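# Place shaft from stand into rest, thick end at stop

## Task

Take the turned shaft off its stand and put it into the pocket of the rest that actually fits it (some pockets are not arranged for this shaft), so that it ends up lying horizontal with its thick end touching the stop. Lower it softly, since a hard landing ruins the part, and release it only when it sits over the pocket's lowest point, because a shaft let go beside that point slides down and may land hard.

## Robot and tools

Robot: two UR-type arms, left_arm (base near x +0.068, y +0.408 m) and right_arm (base near x +0.042, y -0.353 m), each ending in a 16-motor four-finger hand (right_arm a right hand, left_arm its mirror). Scene frame: origin at table-top height midway between the bases, +z up, +x forward over the table, +y toward left_arm. A lathe with a sliding door and three-jaw chuck stands behind the bases (toward -x), chuck facing +y; things falling into its chip pan are lost.

Hand point frame (right hand): +z runs along straight fingers toward the tips, +x crosses the palm away from the thumb, +y points out of the palm face (palm surface at y = -0.062 m). On the left hand +x points toward the thumb instead. A rigid mast sticks out near the wrist on the palm side and can strike things.

A row is 48 numbers, each in [-1, 1], always covering both arms: first the left block of 24, then the right block of 24. Each block: dx, dy, dz, rx, ry, rz, then index_mcp, index_abd, index_pip, index_dip, middle_mcp, middle_abd, middle_pip, middle_dip, ring_mcp, ring_abd, ring_pip, ring_dip, thumb_cmc, thumb_axl, thumb_mcp, thumb_ipl, current_limit, speed. The six pose numbers are an offset, not a pose: measured from that arm's Hand target as it stood when the action or move began, in the Hand target's own axes; 1.0 equals 0.6 m of travel or 180 degrees, and rx, ry, rz form one rotation vector. Every row in an action counts from that same start, so all zeros means stay at the Hand target. The 16 hinge numbers are absolute goals, scaled between each hinge's two stops; moving toward -1 mostly curls fingers toward the palm. Straight values: _mcp +0.75, _abd 0, _pip +0.58, _dip +0.70, thumb_cmc +0.71, thumb_axl +0.68, thumb_mcp +0.23, thumb_ipl +0.17. current_limit maps -1..+1 to 0..550 mA; speed sets motor speed as (speed+1)/2 of 8.5 rad/s. Initial values are +0.4 and -0.6. Hand zeros are real goals, so to leave a hand unchanged, copy back its hand_goal, hand_current_limit and hand_speed.

execute_actions(actions, cameras): actions run in sequence. Each action may hold rows (1 to 15, one per 1/30 s control step), steps (1 to 450, default 15, at least the number of rows), until (stop early when lathe fields such as door_state, chuck_state, seat_state or refusals match; numbers need a comparison like [">=", 1]), and a lathe key with door (shut/open), chuck (clamp/open) or stop true. After its last row the arm keeps heading to that row's target. An empty actions list returns images.

move(target, speed, blend, stop_force, zero, blocking, cameras): target is one 48-number row or up to 15 rows, each an offset from the same Hand targets (not chained). The hand point follows a straight path. speed in m/s, 0.002 to 3.6, default 0.25 (rotation up to twice that in rad/s), one value or one per target. blend in metres rounds corners; 0 stops at each. stop_force in newtons, 3 to 120, ends an arm's path when its wrist sensor feels that much push; zero (default true) re-zeros first; not allowed with blocking=false. All paths are capped at 10 s. The result adds a move: line: done, off_target, moving, held or fault, plus limits such as paced or held.

wait(seconds 0 to 10), stop (brakes a running move), zoom_image(camera, region [x0,y0,x1,y1] in pixels, at most 504 by 504), zero_wrist_force(arm), read_manual(section), finished_scene(scene 1, final).

Cameras: cam_high, cam_low, cam_chuck, cam_machine (896x504), cam_left_wrist, cam_right_wrist (616x616 fisheye).

Results give per arm end_effector_position (m), end_effector_quat_wxyz, velocities, Hand target (origin for the next offsets), joint positions and torques, Wrist force/torque in the hand point's axes (plus the peak since last shown), and hand_goal, hand_measured, hand_current_ma, hand_state (moving, goal, blocked, overload). Lathe lines give door_state, chuck_state, seat_state. Fault, MOTOR HOT and pose unreachable lines warn of trouble; an arm short of its target should be re-sent the missing offset.

Cautions: approach the shaft and the rest slowly; in rows, ramp offsets gradually (about 0.01 per row) rather than jumping. The arms are stiff: commanding even slightly past a solid contact can trip a force fault (about 150 N) or a torque fault (wrist joints 25.7 N m), stopping the arm for 10 s. Orientation commands are clipped to 32 degrees from the current one per step. Keep paths away from an arm's own base and keep the arms apart; hands must not clamp each other. Do not knock the door, chuck or lathe. Avoid long high-current grips (495 mA or more for 5 s shuts a motor down) and prolonged stretched or straining poses that heat motors. Never drop the shaft or release it while moving or off the pocket's centre; nothing may leave the work area.

Each tool is called after "Request:" by a JSON object that holds its "method" and its "body", one argument or row to a line.

## Session

Request:
{"method": "execute_actions", "body": {
  "actions": []
}}

Scene clock: 0.00 s.
left_arm: end_effector_position=(+0.7285, +0.5826, +0.3590) hand_goal=(+0.754, +0.000, +0.576, +0.696, +0.754, +0.000, +0.576, +0.696, +0.754, +0.000, +0.576, +0.696, +0.714, +0.678, +0.226, +0.168) hand_measured=(+0.754, +0.000, +0.576, +0.696, +0.754, +0.000, +0.576, +0.696, +0.754, +0.000, +0.576, +0.696, +0.714, +0.678, +0.226, +0.168) hand_current_ma=(+0, +0, +0, +0, +0, +0, +0, +0, +0, +0, +0, +0, +0, +0, +0, +0) hand_state=(goal, goal, goal, goal, goal, goal, goal, goal, goal, goal, goal, goal, goal, goal, goal, goal) hand_current_limit=0.40 hand_speed=-0.60 end_effector_quat_wxyz=(-0.098, +0.974, +0.183, +0.091) | right_arm: end_effector_position=(+0.3319, -0.6544, +0.3182) hand_goal=(+0.754, +0.000, +0.576, +0.696, +0.754, +0.000, +0.576, +0.696, +0.754, +0.000, +0.576, +0.696, +0.714, +0.678, +0.226, +0.168) hand_measured=(+0.754, +0.000, +0.576, +0.696, +0.754, +0.000, +0.576, +0.696, +0.754, +0.000, +0.576, +0.696, +0.714, +0.678, +0.226, +0.168) hand_current_ma=(+0, +0, +0, +0, +0, +0, +0, +0, +0, +0, +0, +0, +0, +0, +0, +0) hand_state=(goal, goal, goal, goal, goal, goal, goal, goal, goal, goal, goal, goal, goal, goal, goal, goal) hand_current_limit=0.40 hand_speed=-0.60 end_effector_quat_wxyz=(+0.055, +0.767, +0.623, -0.144)
Joint positions: left_arm=[3.715 -1.817 -1.35 -1.304 1.689 1.76] | right_arm=[-1.067 -2.065 2.105 -1.79 -1.825 -0.937]
Joint velocities: within noise
Joint torques (N m): no reading
Wrist force (N): no reading
Wrist torque (N m): no reading
Wrist force, peak (N): no reading
Hand target: left_arm +0.7285, +0.5826, +0.3590; -0.098, +0.974, +0.183, +0.091 | right_arm +0.3319, -0.6544, +0.3182; +0.055, +0.767, +0.623, -0.144
lathe: door_state=shut chuck_state=open seat_state=open

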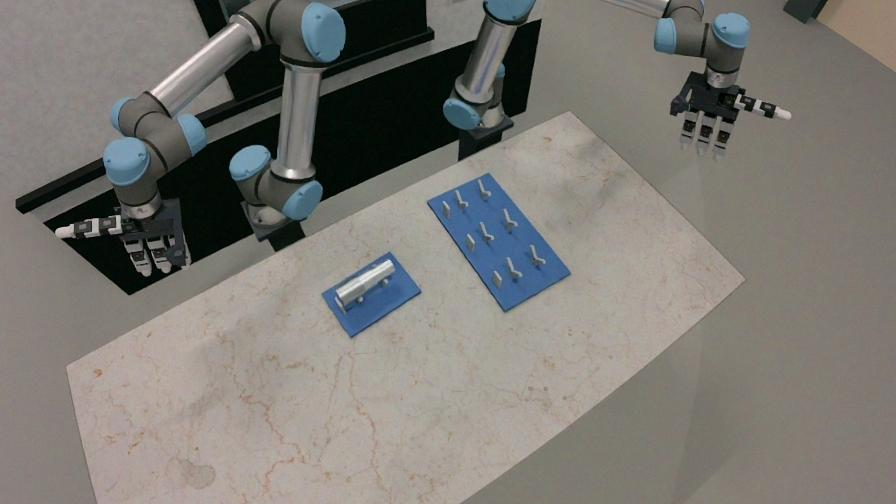

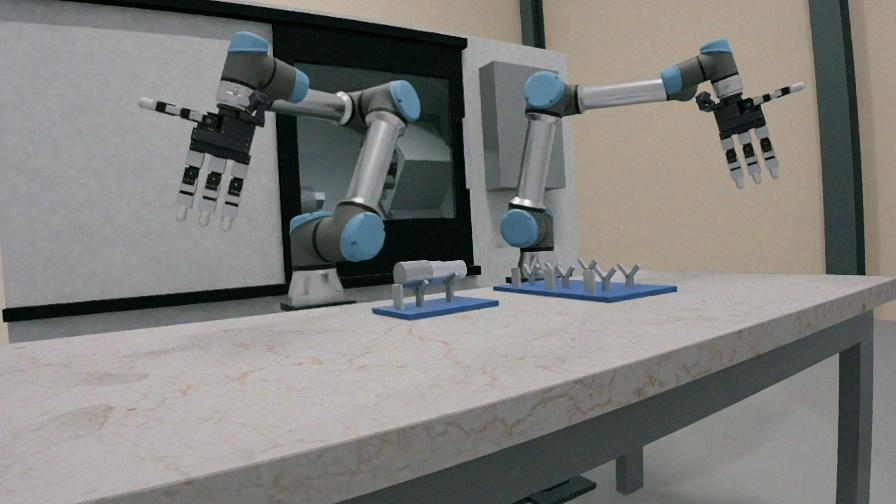

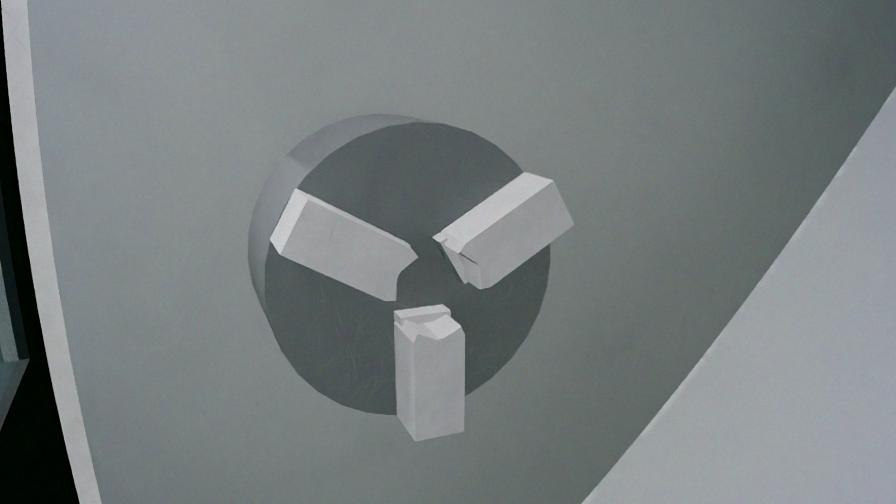

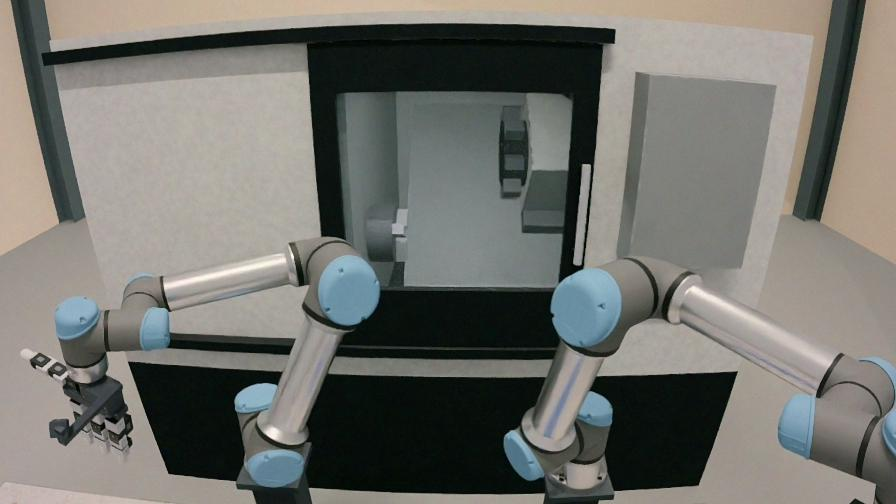

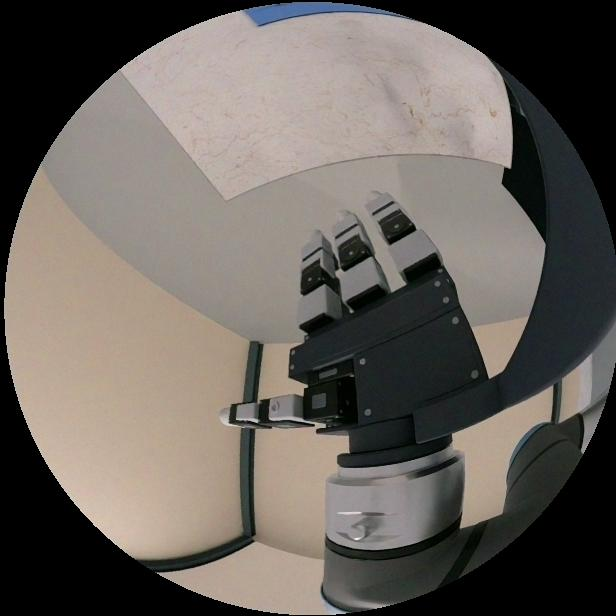

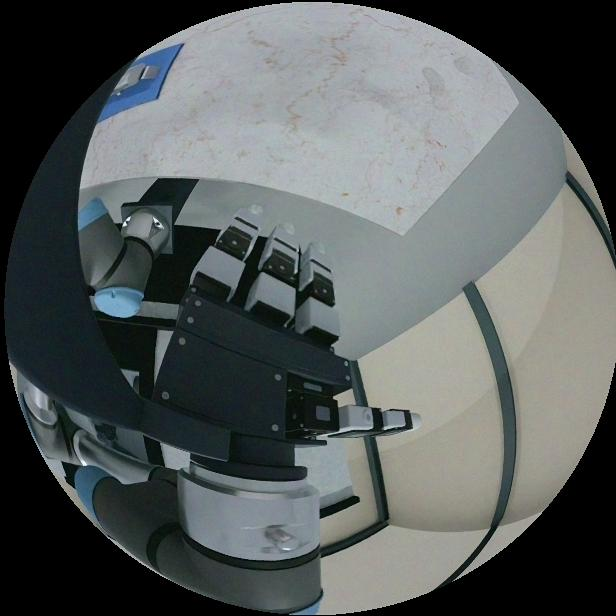

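Request:
{"method": "zoom_image", "body": {
  "camera": "cam_high",
  "region": [300, 230, 440, 350]
}}

Request:
{"method": "zoom_image", "body": {
  "camera": "cam_high",
  "region": [410, 160, 590, 320]
}}

Request:
{"method": "zoom_image", "body": {
  "camera": "cam_low",
  "region": [360, 240, 510, 330]
}}

Request:
{"method": "zoom_image", "body": {
  "camera": "cam_low",
  "region": [480, 240, 690, 320]
}}

Scaled by 3.600 from the camera's 896x504 image, which has a finer 1280x720 frame.

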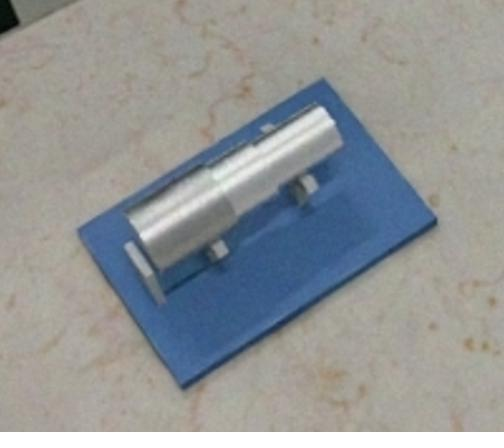

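Scaled by 2.800 from the camera's 896x504 image, which has a finer 1280x720 frame.

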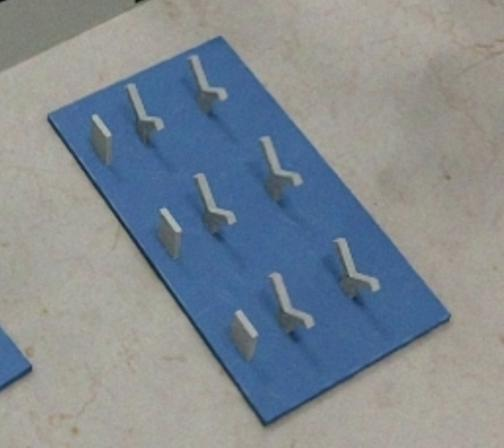

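Scaled by 3.360 from the camera's 896x504 image, which has a finer 1280x720 frame.

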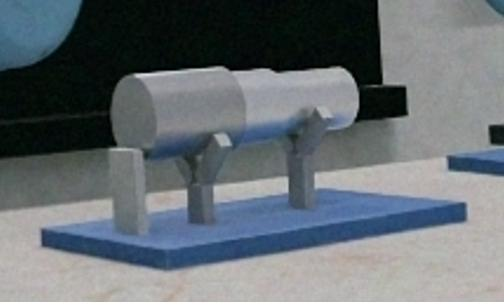

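Scaled by 2.400 from the camera's 896x504 image, which has a finer 1280x720 frame.

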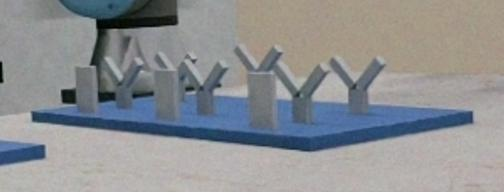

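Request:
{"method": "zoom_image", "body": {
  "camera": "cam_low",
  "region": [385, 250, 475, 315]
}}

Request:
{"method": "zoom_image", "body": {
  "camera": "cam_high",
  "region": [325, 245, 405, 320]
}}

Request:
{"method": "zoom_image", "body": {
  "camera": "cam_low",
  "region": [495, 250, 595, 305]
}}

Request:
{"method": "zoom_image", "body": {
  "camera": "cam_low",
  "region": [560, 250, 660, 305]
}}

Scaled by 5.600 from the camera's 896x504 image, which has a finer 1280x720 frame.

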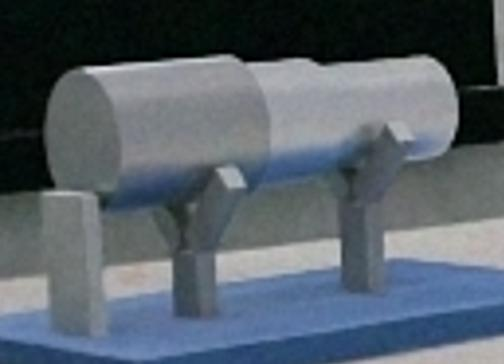

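Scaled by 6.300 from the camera's 896x504 image, which has a finer 1280x720 frame.

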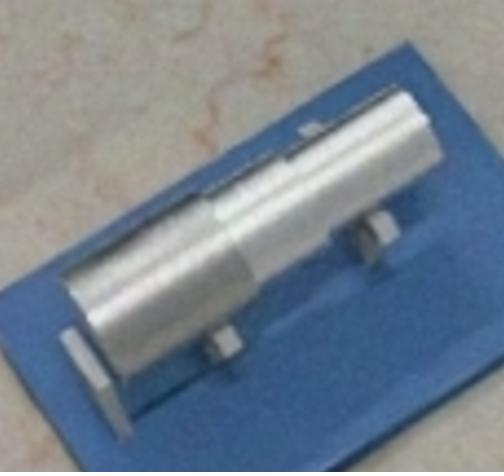

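Scaled by 5.040 from the camera's 896x504 image, which has a finer 1280x720 frame.

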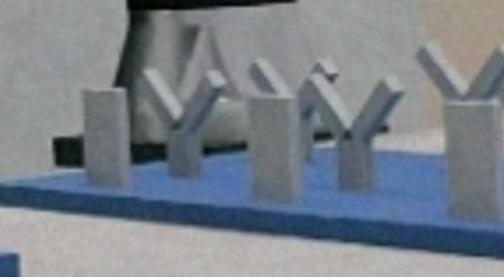

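Scaled by 5.040 from the camera's 896x504 image, which has a finer 1280x720 frame.

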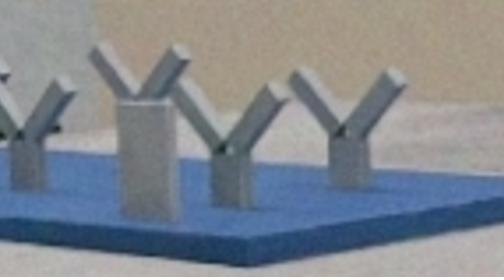

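Request:
{"method": "move", "body": {
  "target": [-0.730,0.501,-0.163,-0.2646,-0.0931,0.0963, 0.754,0,0.576,0.696,0.754,0,0.576,0.696,0.754,0,0.576,0.696,0.714,0.678,0.226,0.168,0.4,-0.6, 0.568,-0.166,-0.051,0,0,0, 0.754,0,0.576,0.696,0.754,0,0.576,0.696,0.754,0,0.576,0.696,0.714,0.678,0.226,0.168,0.4,-0.6],
  "speed": 0.3,
  "cameras": ["cam_left_wrist","cam_right_wrist","cam_high"]
}}

Scene clock: 92.93 s.
left_arm: end_effector_position=(+0.4254, +0.1380, +0.3124) hand_goal=(+0.754, +0.000, +0.576, +0.696, +0.754, +0.000, +0.576, +0.696, +0.754, +0.000, +0.576, +0.696, +0.714, +0.678, +0.226, +0.168) hand_measured=(+0.756, +0.000, +0.576, +0.696, +0.756, +0.000, +0.576, +0.696, +0.756, +0.000, +0.576, +0.696, +0.716, +0.678, +0.224, +0.168) hand_current_ma=(+0, +0, +0, +0, +0, +0, +0, +0, +1, +0, +0, +0, +1, +0, -1, +0) hand_state=(goal, goal, goal, goal, goal, goal, goal, goal, goal, goal, goal, goal, goal, goal, goal, goal) hand_current_limit=0.40 hand_speed=-0.60 end_effector_quat_wxyz=(+0.315, +0.949, -0.002, +0.003) | right_arm: end_effector_position=(+0.3017, -0.3045, +0.2582) hand_goal=(+0.754, +0.000, +0.576, +0.696, +0.754, +0.000, +0.576, +0.696, +0.754, +0.000, +0.576, +0.696, +0.714, +0.678, +0.226, +0.168) hand_measured=(+0.754, +0.000, +0.576, +0.696, +0.754, +0.000, +0.576, +0.696, +0.754, +0.000, +0.576, +0.696, +0.714, +0.678, +0.224, +0.168) hand_current_ma=(+0, +0, +0, +0, +0, +0, +0, +0, +0, +0, +0, +0, +0, +0, -1, +0) hand_state=(goal, goal, goal, goal, goal, goal, goal, goal, goal, goal, goal, goal, goal, goal, goal, goal) hand_current_limit=0.40 hand_speed=-0.60 end_effector_quat_wxyz=(+0.055, +0.767, +0.623, -0.144)
Joint positions: left_arm=[3.381 -1.169 -2.213 -1.48 0.944 1.835] | right_arm=[0.12 -2.244 2.241 -1.392 -1.826 0.297]
Joint torques (N m): left_arm=[-13.74 15.12 13.75 3.91 -3.08 -1.36] | right_arm=[7.49 16.64 -27.31 -4.28 -2.3 1.6]
Wrist force (N): left_arm=[-0.2 -0.1 0.8] | right_arm=[0.4 0.0 -0.1]
Wrist torque (N m): left_arm=[-0.24 0.00 0.10] | right_arm=[-0.01 -0.04 0.01]
Wrist force, peak (N): left_arm=[-0.7 0.6 1.6] | right_arm=[1.0 0.0 -0.4]
Hand target: left_arm +0.4254, +0.1380, +0.3124; +0.315, +0.949, -0.002, +0.003 | right_arm +0.3017, -0.3045, +0.2582; +0.055, +0.767, +0.623, -0.144
Off the commanded pose: left_arm 0.000 m, 0 deg | right_arm 0.000 m, 0 deg.
lathe: door_state=shut chuck_state=open seat_state=open
move: done
camera_calibration:
cam_left_wrist: T_world_to_cam=[[-0.732083, 0.536156, -0.420229, 0.343188], [0.432102, 0.842381, 0.321998, -0.450602], [0.526634, 0.0541469, -0.848366, 0.156133], [0, 0, 0, 1]] pos_world=[0.363723, 0.187122, 0.421768]
cam_right_wrist: T_world_to_cam=[[0.425594, -0.887698, 0.175674, -0.410313], [-0.496038, -0.0664873, 0.865752, -0.141561], [-0.756846, -0.4556, -0.468629, 0.338547], [0, 0, 0, 1]] pos_world=[0.360636, -0.219404, 0.353291]
Images, in order (width x height): cam_high 896x504, cam_left_wrist 616x616, cam_right_wrist 616x616.

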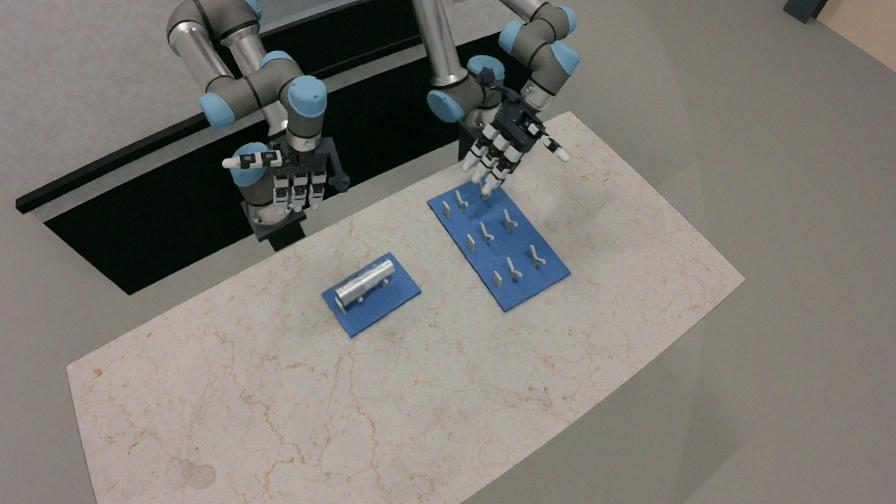

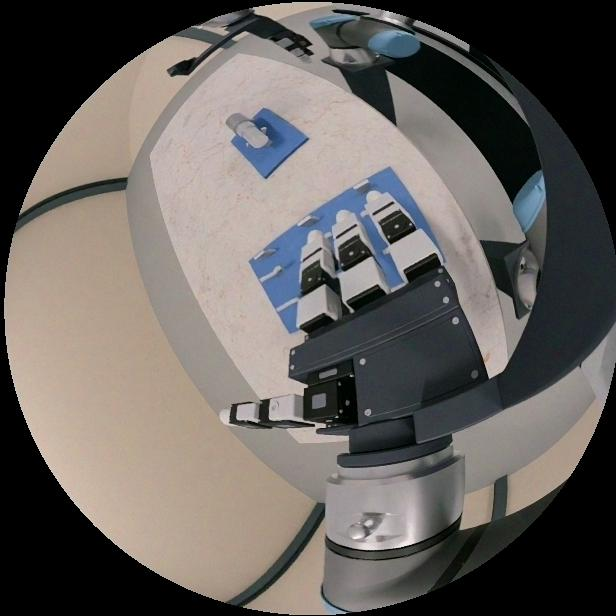

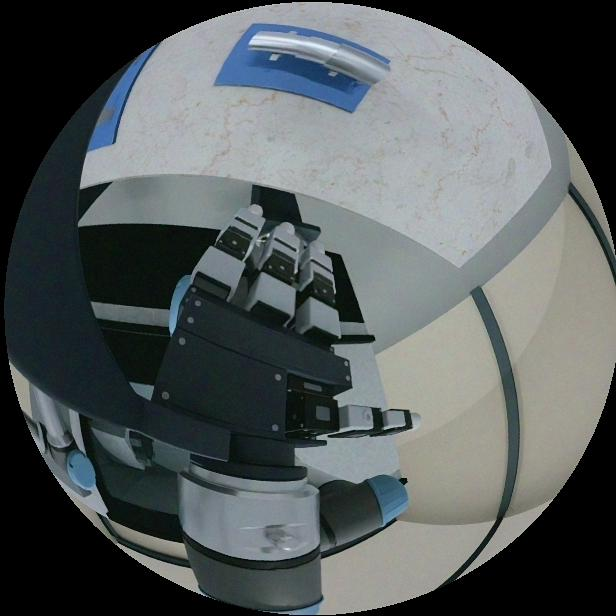

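Request:
{"method": "zoom_image", "body": {
  "camera": "cam_right_wrist",
  "region": [205, 10, 405, 130]
}}

Request:
{"method": "zoom_image", "body": {
  "camera": "cam_left_wrist",
  "region": [210, 90, 410, 300]
}}

Scaled by 2.520 from the camera's 616x616 image, which has a finer 880x880 frame.

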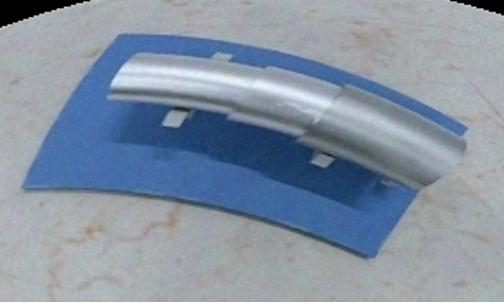

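Scaled by 2.400 from the camera's 616x616 image, which has a finer 880x880 frame.

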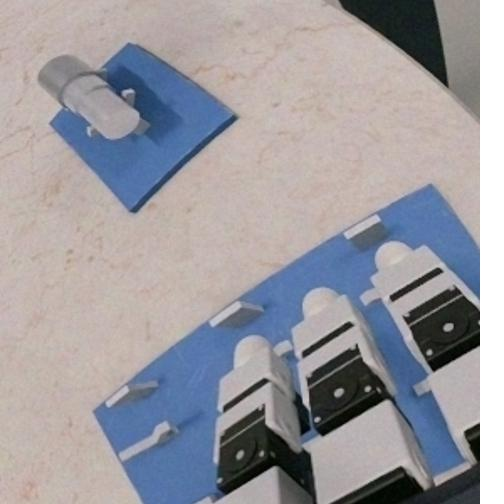

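Request:
{"method": "zoom_image", "body": {
  "camera": "cam_high",
  "region": [455, 200, 535, 260]
}}

Request:
{"method": "zoom_image", "body": {
  "camera": "cam_high",
  "region": [325, 250, 405, 310]
}}

Scaled by 6.300 from the camera's 896x504 image, which has a finer 1280x720 frame.

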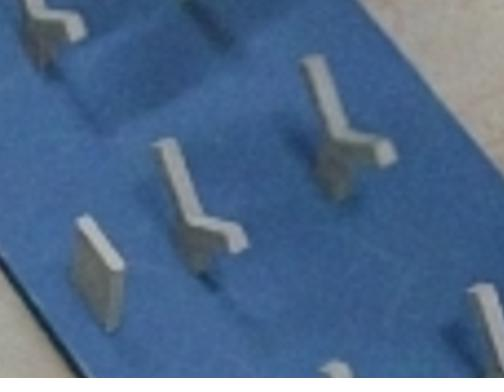

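Scaled by 6.300 from the camera's 896x504 image, which has a finer 1280x720 frame.

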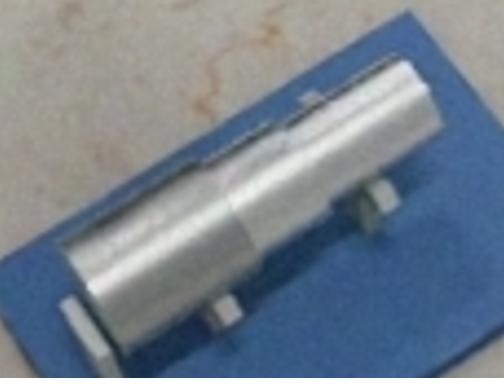

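Request:
{"method": "move", "body": {
  "target": [0.0927,0.3378,0.0707,0.5271,0.2243,0.5054, 0.137,-0.067,0.212,0.522,0.137,0.067,0.212,0.522,0.137,0,0.212,0.522,-0.664,0.678,0.449,-0.103,0.4,-0.4, -0.568,0.166,0.051,0,0,0, 0.754,0,0.576,0.696,0.754,0,0.576,0.696,0.754,0,0.576,0.696,0.714,0.678,0.226,0.168,0.4,-0.6],
  "speed": 0.4,
  "cameras": ["cam_left_wrist","cam_high"]
}}

Scene clock: 173.40 s.
left_arm: end_effector_position=(+0.4707, -0.0226, +0.3866) hand_goal=(+0.138, -0.066, +0.212, +0.522, +0.138, +0.068, +0.212, +0.522, +0.138, +0.000, +0.212, +0.522, -0.664, +0.678, +0.450, -0.102) hand_measured=(+0.136, -0.064, +0.214, +0.524, +0.136, +0.064, +0.214, +0.524, +0.136, +0.000, +0.214, +0.524, -0.664, +0.678, +0.444, -0.100) hand_current_ma=(+0, +0, +0, +1, +0, -1, +0, +1, +0, +0, +1, +1, +0, +0, -3, +0) hand_state=(goal, goal, goal, goal, goal, goal, goal, goal, goal, goal, goal, goal, goal, goal, goal, goal) hand_current_limit=0.40 hand_speed=-0.40 end_effector_quat_wxyz=(-0.394, +0.688, -0.453, +0.407) | right_arm: end_effector_position=(+0.3302, -0.6346, +0.3148) hand_goal=(+0.754, +0.000, +0.576, +0.696, +0.754, +0.000, +0.576, +0.696, +0.754, +0.000, +0.576, +0.696, +0.714, +0.678, +0.226, +0.168) hand_measured=(+0.754, +0.000, +0.576, +0.696, +0.754, +0.000, +0.576, +0.696, +0.754, +0.000, +0.576, +0.696, +0.714, +0.678, +0.224, +0.168) hand_current_ma=(+0, +0, +0, +0, +0, +0, +0, +0, +0, +0, +0, +0, +0, +0, -1, +0) hand_state=(goal, goal, goal, goal, goal, goal, goal, goal, goal, goal, goal, goal, goal, goal, goal, goal) hand_current_limit=0.40 hand_speed=-0.60 end_effector_quat_wxyz=(+0.055, +0.767, +0.623, -0.144)
Joint positions: left_arm=[2.346 -1.633 -1.835 -0.298 2.483 2.403] | right_arm=[-1.041 -2.106 2.132 -1.768 -1.83 -0.91]
Joint torques (N m): left_arm=[16.29 36.34 23.41 0.51 -0.98 -1.2] | right_arm=[-7.67 12.08 -27.44 -5.19 1.16 -1.29]
Wrist force (N): left_arm=[0.5 -0.5 -0.9] | right_arm=[0.1 -0.1 0.1]
Wrist torque (N m): left_arm=[0.44 -0.07 0.02] | right_arm=[-0.01 -0.02 0.08]
Wrist force, peak (N): left_arm=[2.4 2.8 -1.4] | right_arm=[1.0 -0.1 -0.2]
Hand target: left_arm +0.4707, -0.0226, +0.3866; -0.394, +0.688, -0.453, +0.407 (not the last commanded pose) | right_arm +0.3302, -0.6347, +0.3148; +0.055, +0.767, +0.623, -0.144 (not the last commanded pose)
Off the commanded pose: left_arm 0.032 m, 22 deg | right_arm 0.020 m, 0 deg.
lathe: door_state=shut chuck_state=open seat_state=open
move: held (left_arm; a check stopped the path), off_target (right_arm; braked when a check withheld steps of left_arm); limits=held
pose unreachable (left arm): on one or more control steps of this call, first in action 0 (counted from 0), this arm could not follow its commanded pose, so it was not sent that pose on those steps. It may still have moved: this result reports where it is.
cause: moving toward the commanded pose would bring two parts of the arm too close to each other (joints 4 (wrist 1) to 6 (wrist 3) lie between them).
camera_calibration:
cam_left_wrist: T_world_to_cam=[[0.0263106, 0.886399, 0.462174, -0.196493], [-0.438831, -0.405164, 0.802041, -0.162556], [0.898185, -0.223918, 0.378319, -0.451425], [0, 0, 0, 1]] pos_world=[0.339298, 0.0072273, 0.391974]
Images, in order (width x height): cam_high 896x504, cam_left_wrist 616x616.

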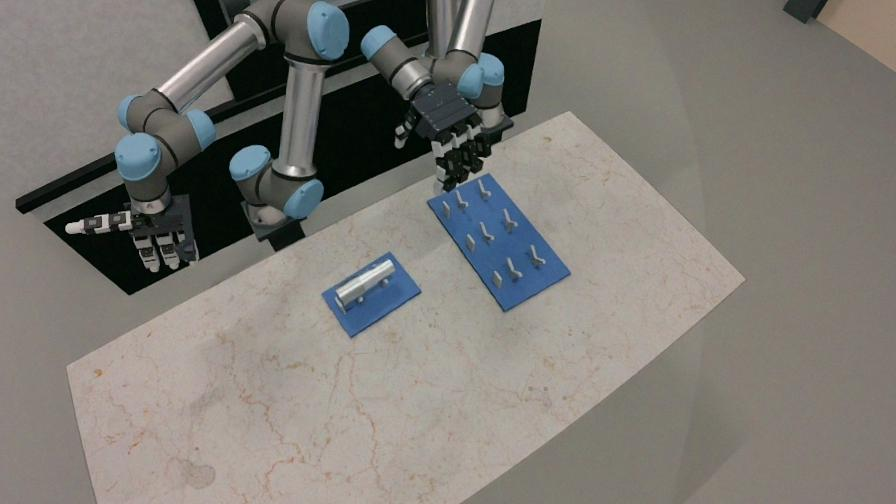

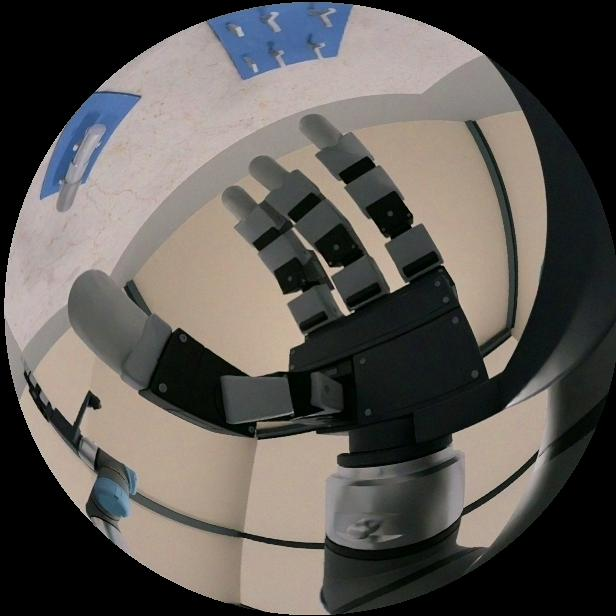

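Request:
{"method": "move", "body": {
  "target": [
    [-0.8507,-0.3683,0.5853,-0.1444,-0.3241,-0.4053, 0.754,0,0.576,0.696,0.754,0,0.576,0.696,0.754,0,0.576,0.696,0.714,0.678,0.226,0.168,0.4,-0.4, 0.2658,0.0615,-0.2712,0.119,0.338,0.3122, 0.137,-0.067,0.212,0.522,0.137,0.035,0.212,0.522,0.342,0,0.212,0.522,-0.6,0.678,0.449,-0.103,0.4,-0.4],
    [-0.8507,-0.3683,0.5853,-0.1444,-0.3241,-0.4053, 0.754,0,0.576,0.696,0.754,0,0.576,0.696,0.754,0,0.576,0.696,0.714,0.678,0.226,0.168,0.4,-0.4, 0.7393,0.1342,-0.1245,0.2381,0.6759,0.6243, 0.137,-0.067,0.212,0.522,0.137,0.035,0.212,0.522,0.342,0,0.212,0.522,-0.6,0.678,0.449,-0.103,0.4,-0.4]
  ],
  "speed": 0.4,
  "cameras": ["cam_right_wrist","cam_high","cam_low"]
}}

Scene clock: 246.87 s.
left_arm: end_effector_position=(+0.7282, +0.5820, +0.3578) hand_goal=(+0.754, +0.000, +0.576, +0.696, +0.754, +0.000, +0.576, +0.696, +0.754, +0.000, +0.576, +0.696, +0.714, +0.678, +0.226, +0.168) hand_measured=(+0.748, -0.004, +0.572, +0.694, +0.748, +0.002, +0.572, +0.694, +0.746, +0.000, +0.572, +0.694, +0.710, +0.678, +0.224, +0.166) hand_current_ma=(-3, -1, -1, -1, -2, +0, -1, -1, -3, +0, -1, -1, -1, +0, -1, -1) hand_state=(goal, goal, goal, goal, goal, goal, goal, goal, goal, goal, goal, goal, goal, goal, goal, goal) hand_current_limit=0.40 hand_speed=-0.40 end_effector_quat_wxyz=(-0.097, +0.974, +0.183, +0.091) | right_arm: end_effector_position=(+0.5003, -0.2155, +0.2500) hand_goal=(+0.138, -0.066, +0.212, +0.522, +0.138, +0.036, +0.212, +0.522, +0.342, +0.000, +0.212, +0.522, -0.600, +0.678, +0.450, -0.102) hand_measured=(+0.132, -0.064, +0.214, +0.524, +0.132, +0.034, +0.214, +0.524, +0.334, +0.000, +0.212, +0.524, -0.598, +0.678, +0.448, -0.102) hand_current_ma=(-5, +1, +0, +1, -5, +0, +0, +1, -6, +0, +0, +1, +0, +0, -1, +0) hand_state=(goal, goal, goal, goal, goal, goal, goal, goal, goal, goal, goal, goal, goal, goal, goal, goal) hand_current_limit=0.40 hand_speed=-0.40 end_effector_quat_wxyz=(-0.535, +0.584, -0.450, +0.413)
Joint positions: left_arm=[3.714 -1.816 -1.353 -1.304 1.689 1.758] | right_arm=[-0.263 -1.927 2.203 -0.174 1.002 -0.056]
Joint torques (N m): left_arm=[14.44 31.28 27.46 1.65 -0.9 -1.35] | right_arm=[7.05 6.09 -24.9 1.3 1.57 -1.18]
Wrist force (N): left_arm=[-0.1 -0.2 0.2] | right_arm=[-1.3 2.0 -3.0]
Wrist torque (N m): left_arm=[-0.05 0.02 0.01] | right_arm=[0.36 0.08 -0.09]
Wrist force, peak (N): left_arm=[1.0 0.0 -1.9] | right_arm=[-1.6 2.8 -3.6]
Hand target: left_arm +0.7282, +0.5820, +0.3578; -0.097, +0.974, +0.183, +0.091 | right_arm +0.5003, -0.2155, +0.2500; -0.535, +0.584, -0.450, +0.413
Off the commanded pose: left_arm 0.000 m, 0 deg | right_arm 0.000 m, 0 deg.
lathe: door_state=shut chuck_state=open seat_state=open
move: done; limits=paced
camera_calibration:
cam_right_wrist: T_world_to_cam=[[-0.252217, 0.769176, -0.587158, 0.472486], [-0.761501, 0.216629, 0.610891, 0.227523], [0.597079, 0.601199, 0.531091, -0.174035], [0, 0, 0, 1]] pos_world=[0.396341, -0.308083, 0.23086]
Images, in order (width x height): cam_high 896x504, cam_low 896x504, cam_right_wrist 616x616.

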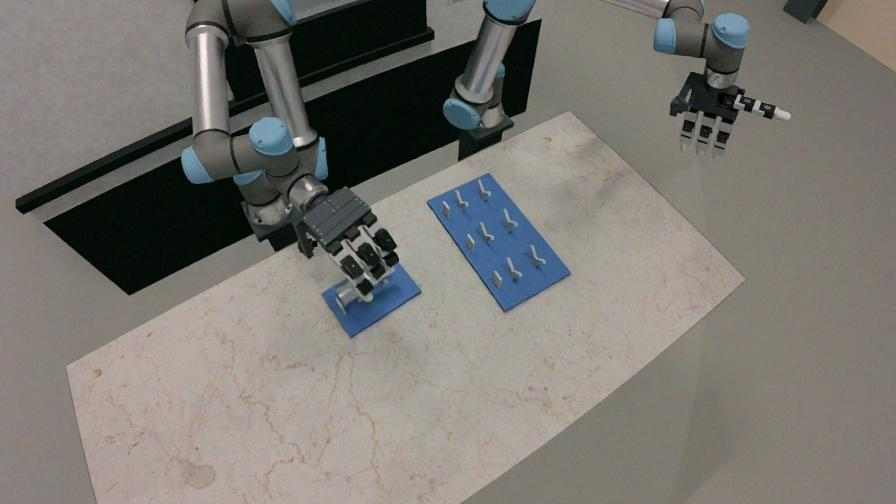

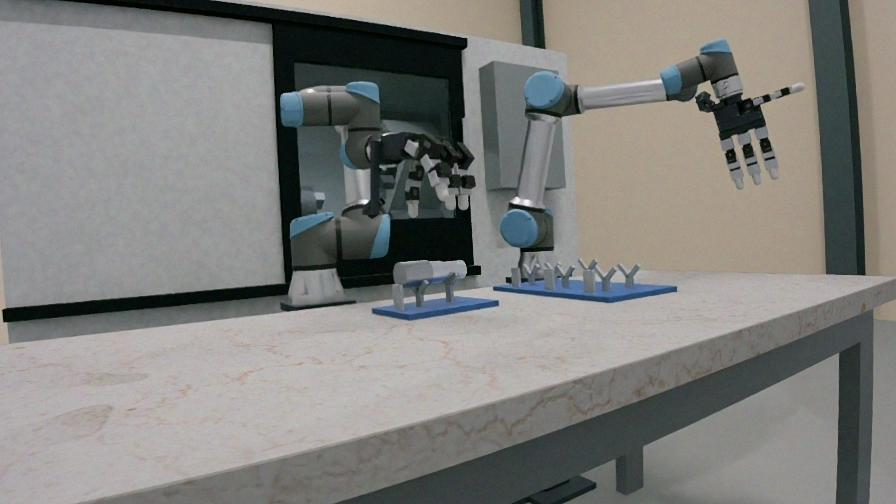

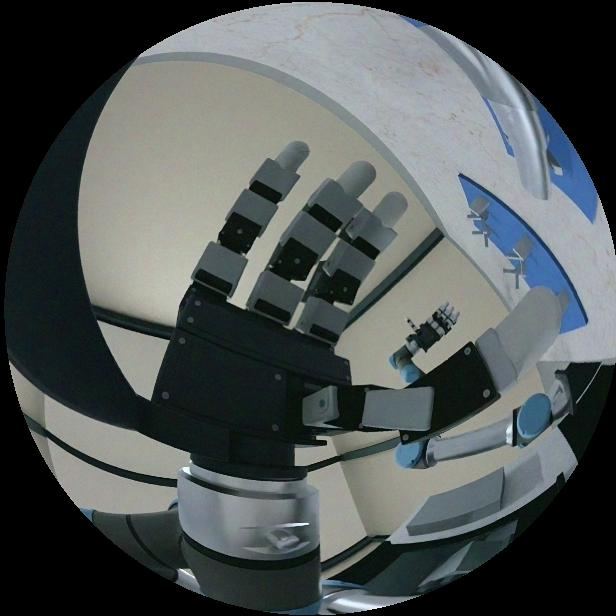

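Request:
{"method": "zoom_image", "body": {
  "camera": "cam_high",
  "region": [290, 180, 430, 350]
}}

Request:
{"method": "zoom_image", "body": {
  "camera": "cam_low",
  "region": [350, 120, 510, 330]
}}

Request:
{"method": "zoom_image", "body": {
  "camera": "cam_right_wrist",
  "region": [400, 0, 616, 340]
}}

Scaled by 2.965 from the camera's 896x504 image, which has a finer 1280x720 frame.

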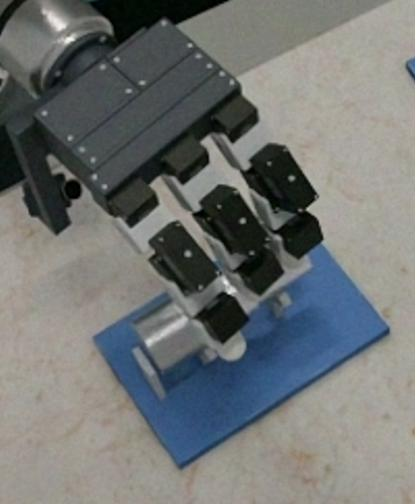

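Scaled by 2.400 from the camera's 896x504 image, which has a finer 1280x720 frame.

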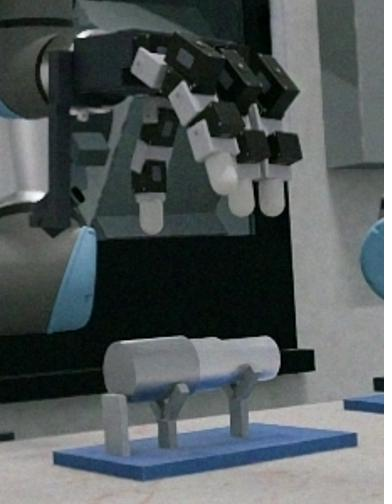

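Scaled by 1.482 from the camera's 616x616 image, which has a finer 880x880 frame.

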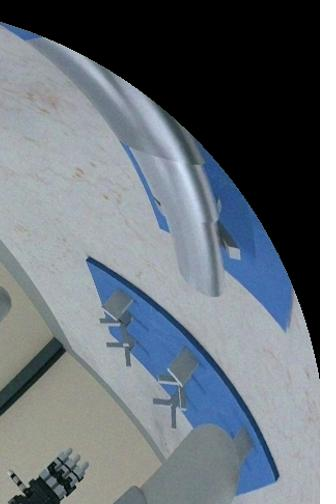

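Request:
{"method": "move", "body": {
  "target": [0,0,0,0,0,0, 0.754,0,0.576,0.696,0.754,0,0.576,0.696,0.754,0,0.576,0.696,0.714,0.678,0.226,0.168,0.4,-0.4, 0.013,0.2263,0.017,0,0,0, 0.137,-0.067,0.212,0.522,0.137,0.035,0.212,0.522,0.342,0,0.212,0.522,-0.6,0.678,0.449,-0.103,0.4,-0.4],
  "speed": 0.12,
  "cameras": ["cam_right_wrist","cam_high","cam_low","cam_machine"]
}}

Request:
{"method": "zoom_image", "body": {
  "camera": "cam_high",
  "region": [310, 220, 430, 350]
}}

Request:
{"method": "zoom_image", "body": {
  "camera": "cam_low",
  "region": [360, 190, 510, 330]
}}

Request:
{"method": "zoom_image", "body": {
  "camera": "cam_right_wrist",
  "region": [300, 0, 616, 316]
}}

Scene clock: 358.07 s.
left_arm: end_effector_position=(+0.7282, +0.5820, +0.3578) hand_goal=(+0.754, +0.000, +0.576, +0.696, +0.754, +0.000, +0.576, +0.696, +0.754, +0.000, +0.576, +0.696, +0.714, +0.678, +0.226, +0.168) hand_measured=(+0.748, -0.004, +0.572, +0.694, +0.748, +0.002, +0.572, +0.694, +0.746, +0.000, +0.572, +0.694, +0.710, +0.678, +0.224, +0.166) hand_current_ma=(-3, -1, -1, -1, -2, +0, -1, -1, -3, +0, -1, -1, -1, +0, -1, -1) hand_state=(goal, goal, goal, goal, goal, goal, goal, goal, goal, goal, goal, goal, goal, goal, goal, goal) hand_current_limit=0.40 hand_speed=-0.40 end_effector_quat_wxyz=(-0.097, +0.974, +0.183, +0.091) | right_arm: end_effector_position=(+0.5007, -0.2235, +0.1139) hand_goal=(+0.138, -0.066, +0.212, +0.522, +0.138, +0.036, +0.212, +0.522, +0.342, +0.000, +0.212, +0.522, -0.600, +0.678, +0.450, -0.102) hand_measured=(+0.132, -0.064, +0.214, +0.524, +0.132, +0.034, +0.214, +0.524, +0.334, +0.000, +0.212, +0.524, -0.598, +0.678, +0.448, -0.102) hand_current_ma=(-5, +1, +0, +1, -5, +0, +0, +1, -6, +0, +0, +1, +0, +0, -1, +0) hand_state=(goal, goal, goal, goal, goal, goal, goal, goal, goal, goal, goal, goal, goal, goal, goal, goal) hand_current_limit=0.40 hand_speed=-0.40 end_effector_quat_wxyz=(-0.535, +0.584, -0.450, +0.413)
Joint positions: left_arm=[3.714 -1.816 -1.353 -1.304 1.689 1.758] | right_arm=[-0.297 -1.714 2.458 -0.638 0.969 -0.06]
Joint torques (N m): left_arm=[-10.47 34.55 24.18 2.3 1.65 0.41] | right_arm=[7.29 1.36 -8.52 -3.83 1.44 1.46]
Wrist force (N): left_arm=[-0.3 -0.2 0.1] | right_arm=[-1.2 2.1 -2.2]
Wrist torque (N m): left_arm=[-0.04 0.04 0.00] | right_arm=[0.31 0.05 -0.17]
Wrist force, peak (N): left_arm=[-0.9 -0.2 0.0] | right_arm=[-1.4 2.8 -2.6]
Hand target: left_arm +0.7282, +0.5820, +0.3578; -0.097, +0.974, +0.183, +0.091 | right_arm +0.5007, -0.2235, +0.1139; -0.535, +0.584, -0.450, +0.413
Off the commanded pose: left_arm 0.000 m, 0 deg | right_arm 0.000 m, 0 deg.
lathe: door_state=shut chuck_state=open seat_state=open
move: done
camera_calibration:
cam_right_wrist: T_world_to_cam=[[-0.252169, 0.769156, -0.587205, 0.39873], [-0.761392, 0.21681, 0.610963, 0.312688], [0.597238, 0.601159, 0.530957, -0.0973066], [0, 0, 0, 1]] pos_world=[0.396741, -0.315983, 0.0947607]
Images, in order (width x height): cam_high 896x504, cam_low 896x504, cam_machine 896x504, cam_right_wrist 616x616.

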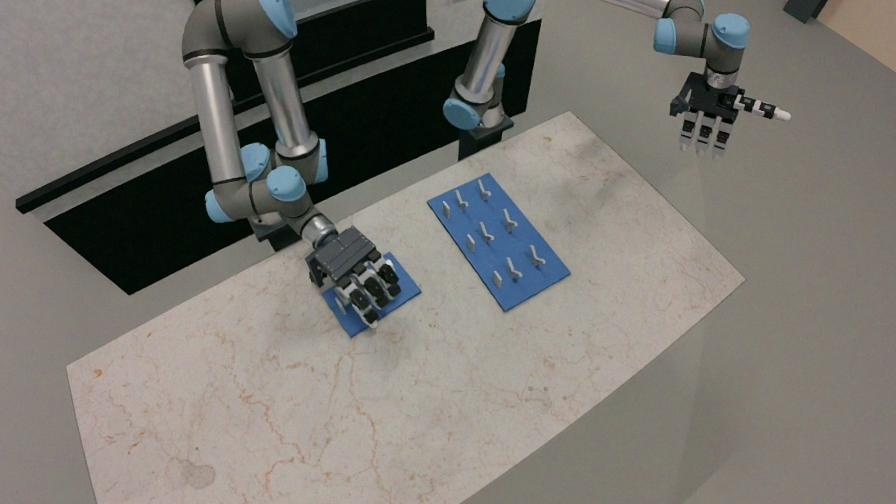

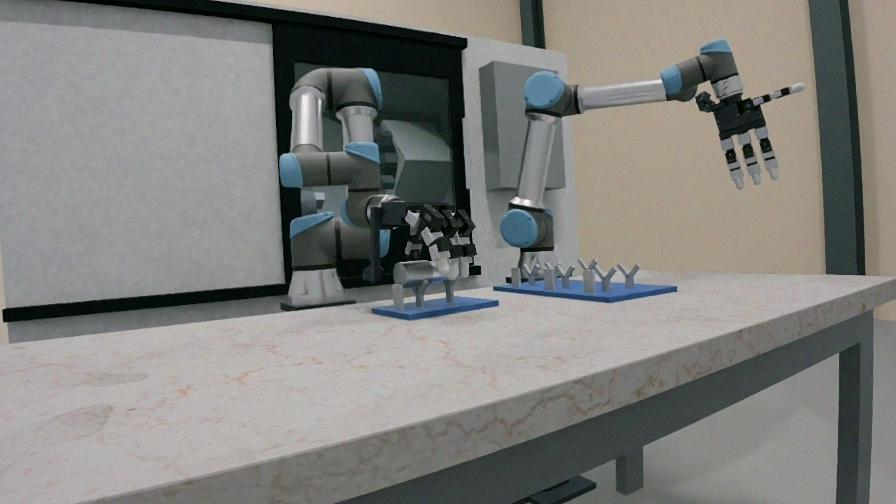

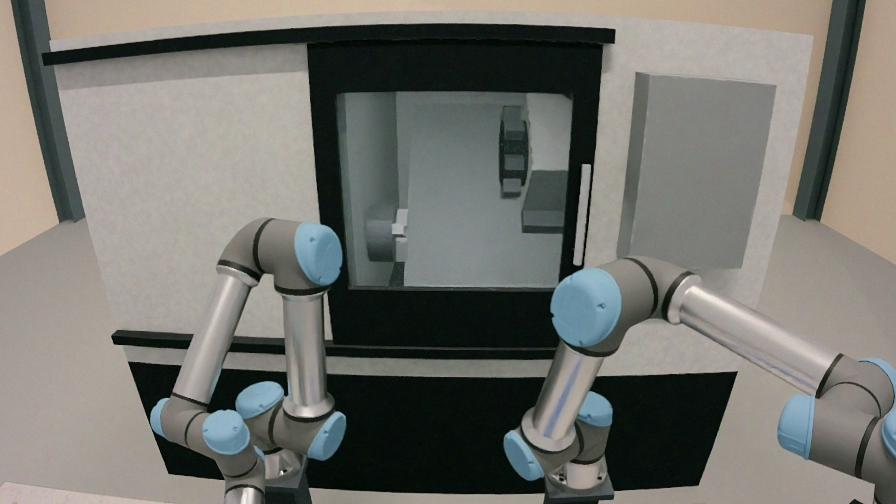

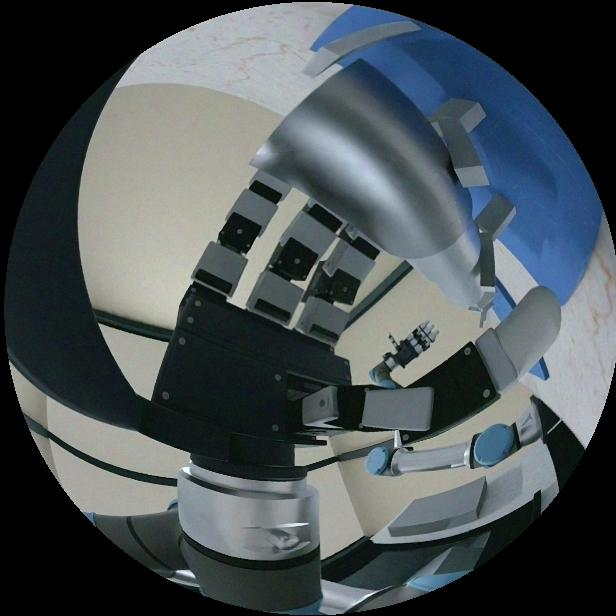

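Scaled by 3.877 from the camera's 896x504 image, which has a finer 1280x720 frame.

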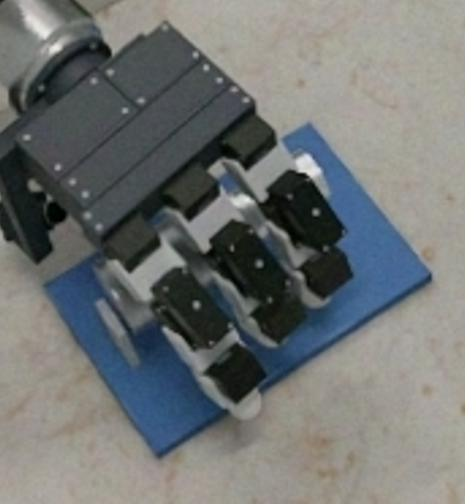

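Scaled by 3.360 from the camera's 896x504 image, which has a finer 1280x720 frame.

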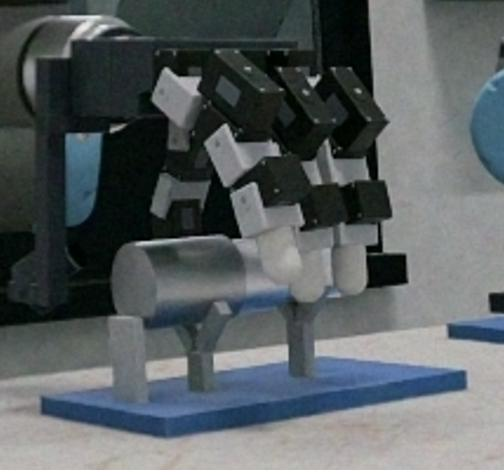

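Scaled by 1.595 from the camera's 616x616 image, which has a finer 880x880 frame.

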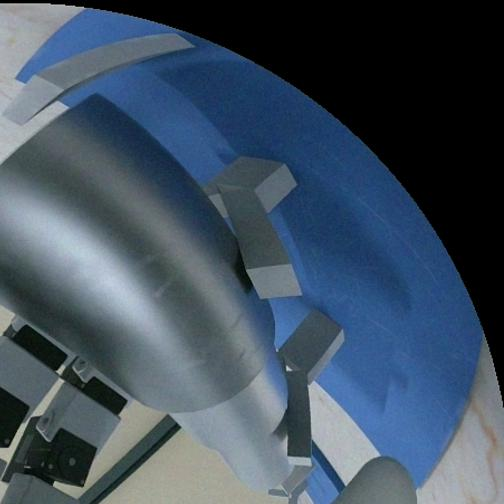

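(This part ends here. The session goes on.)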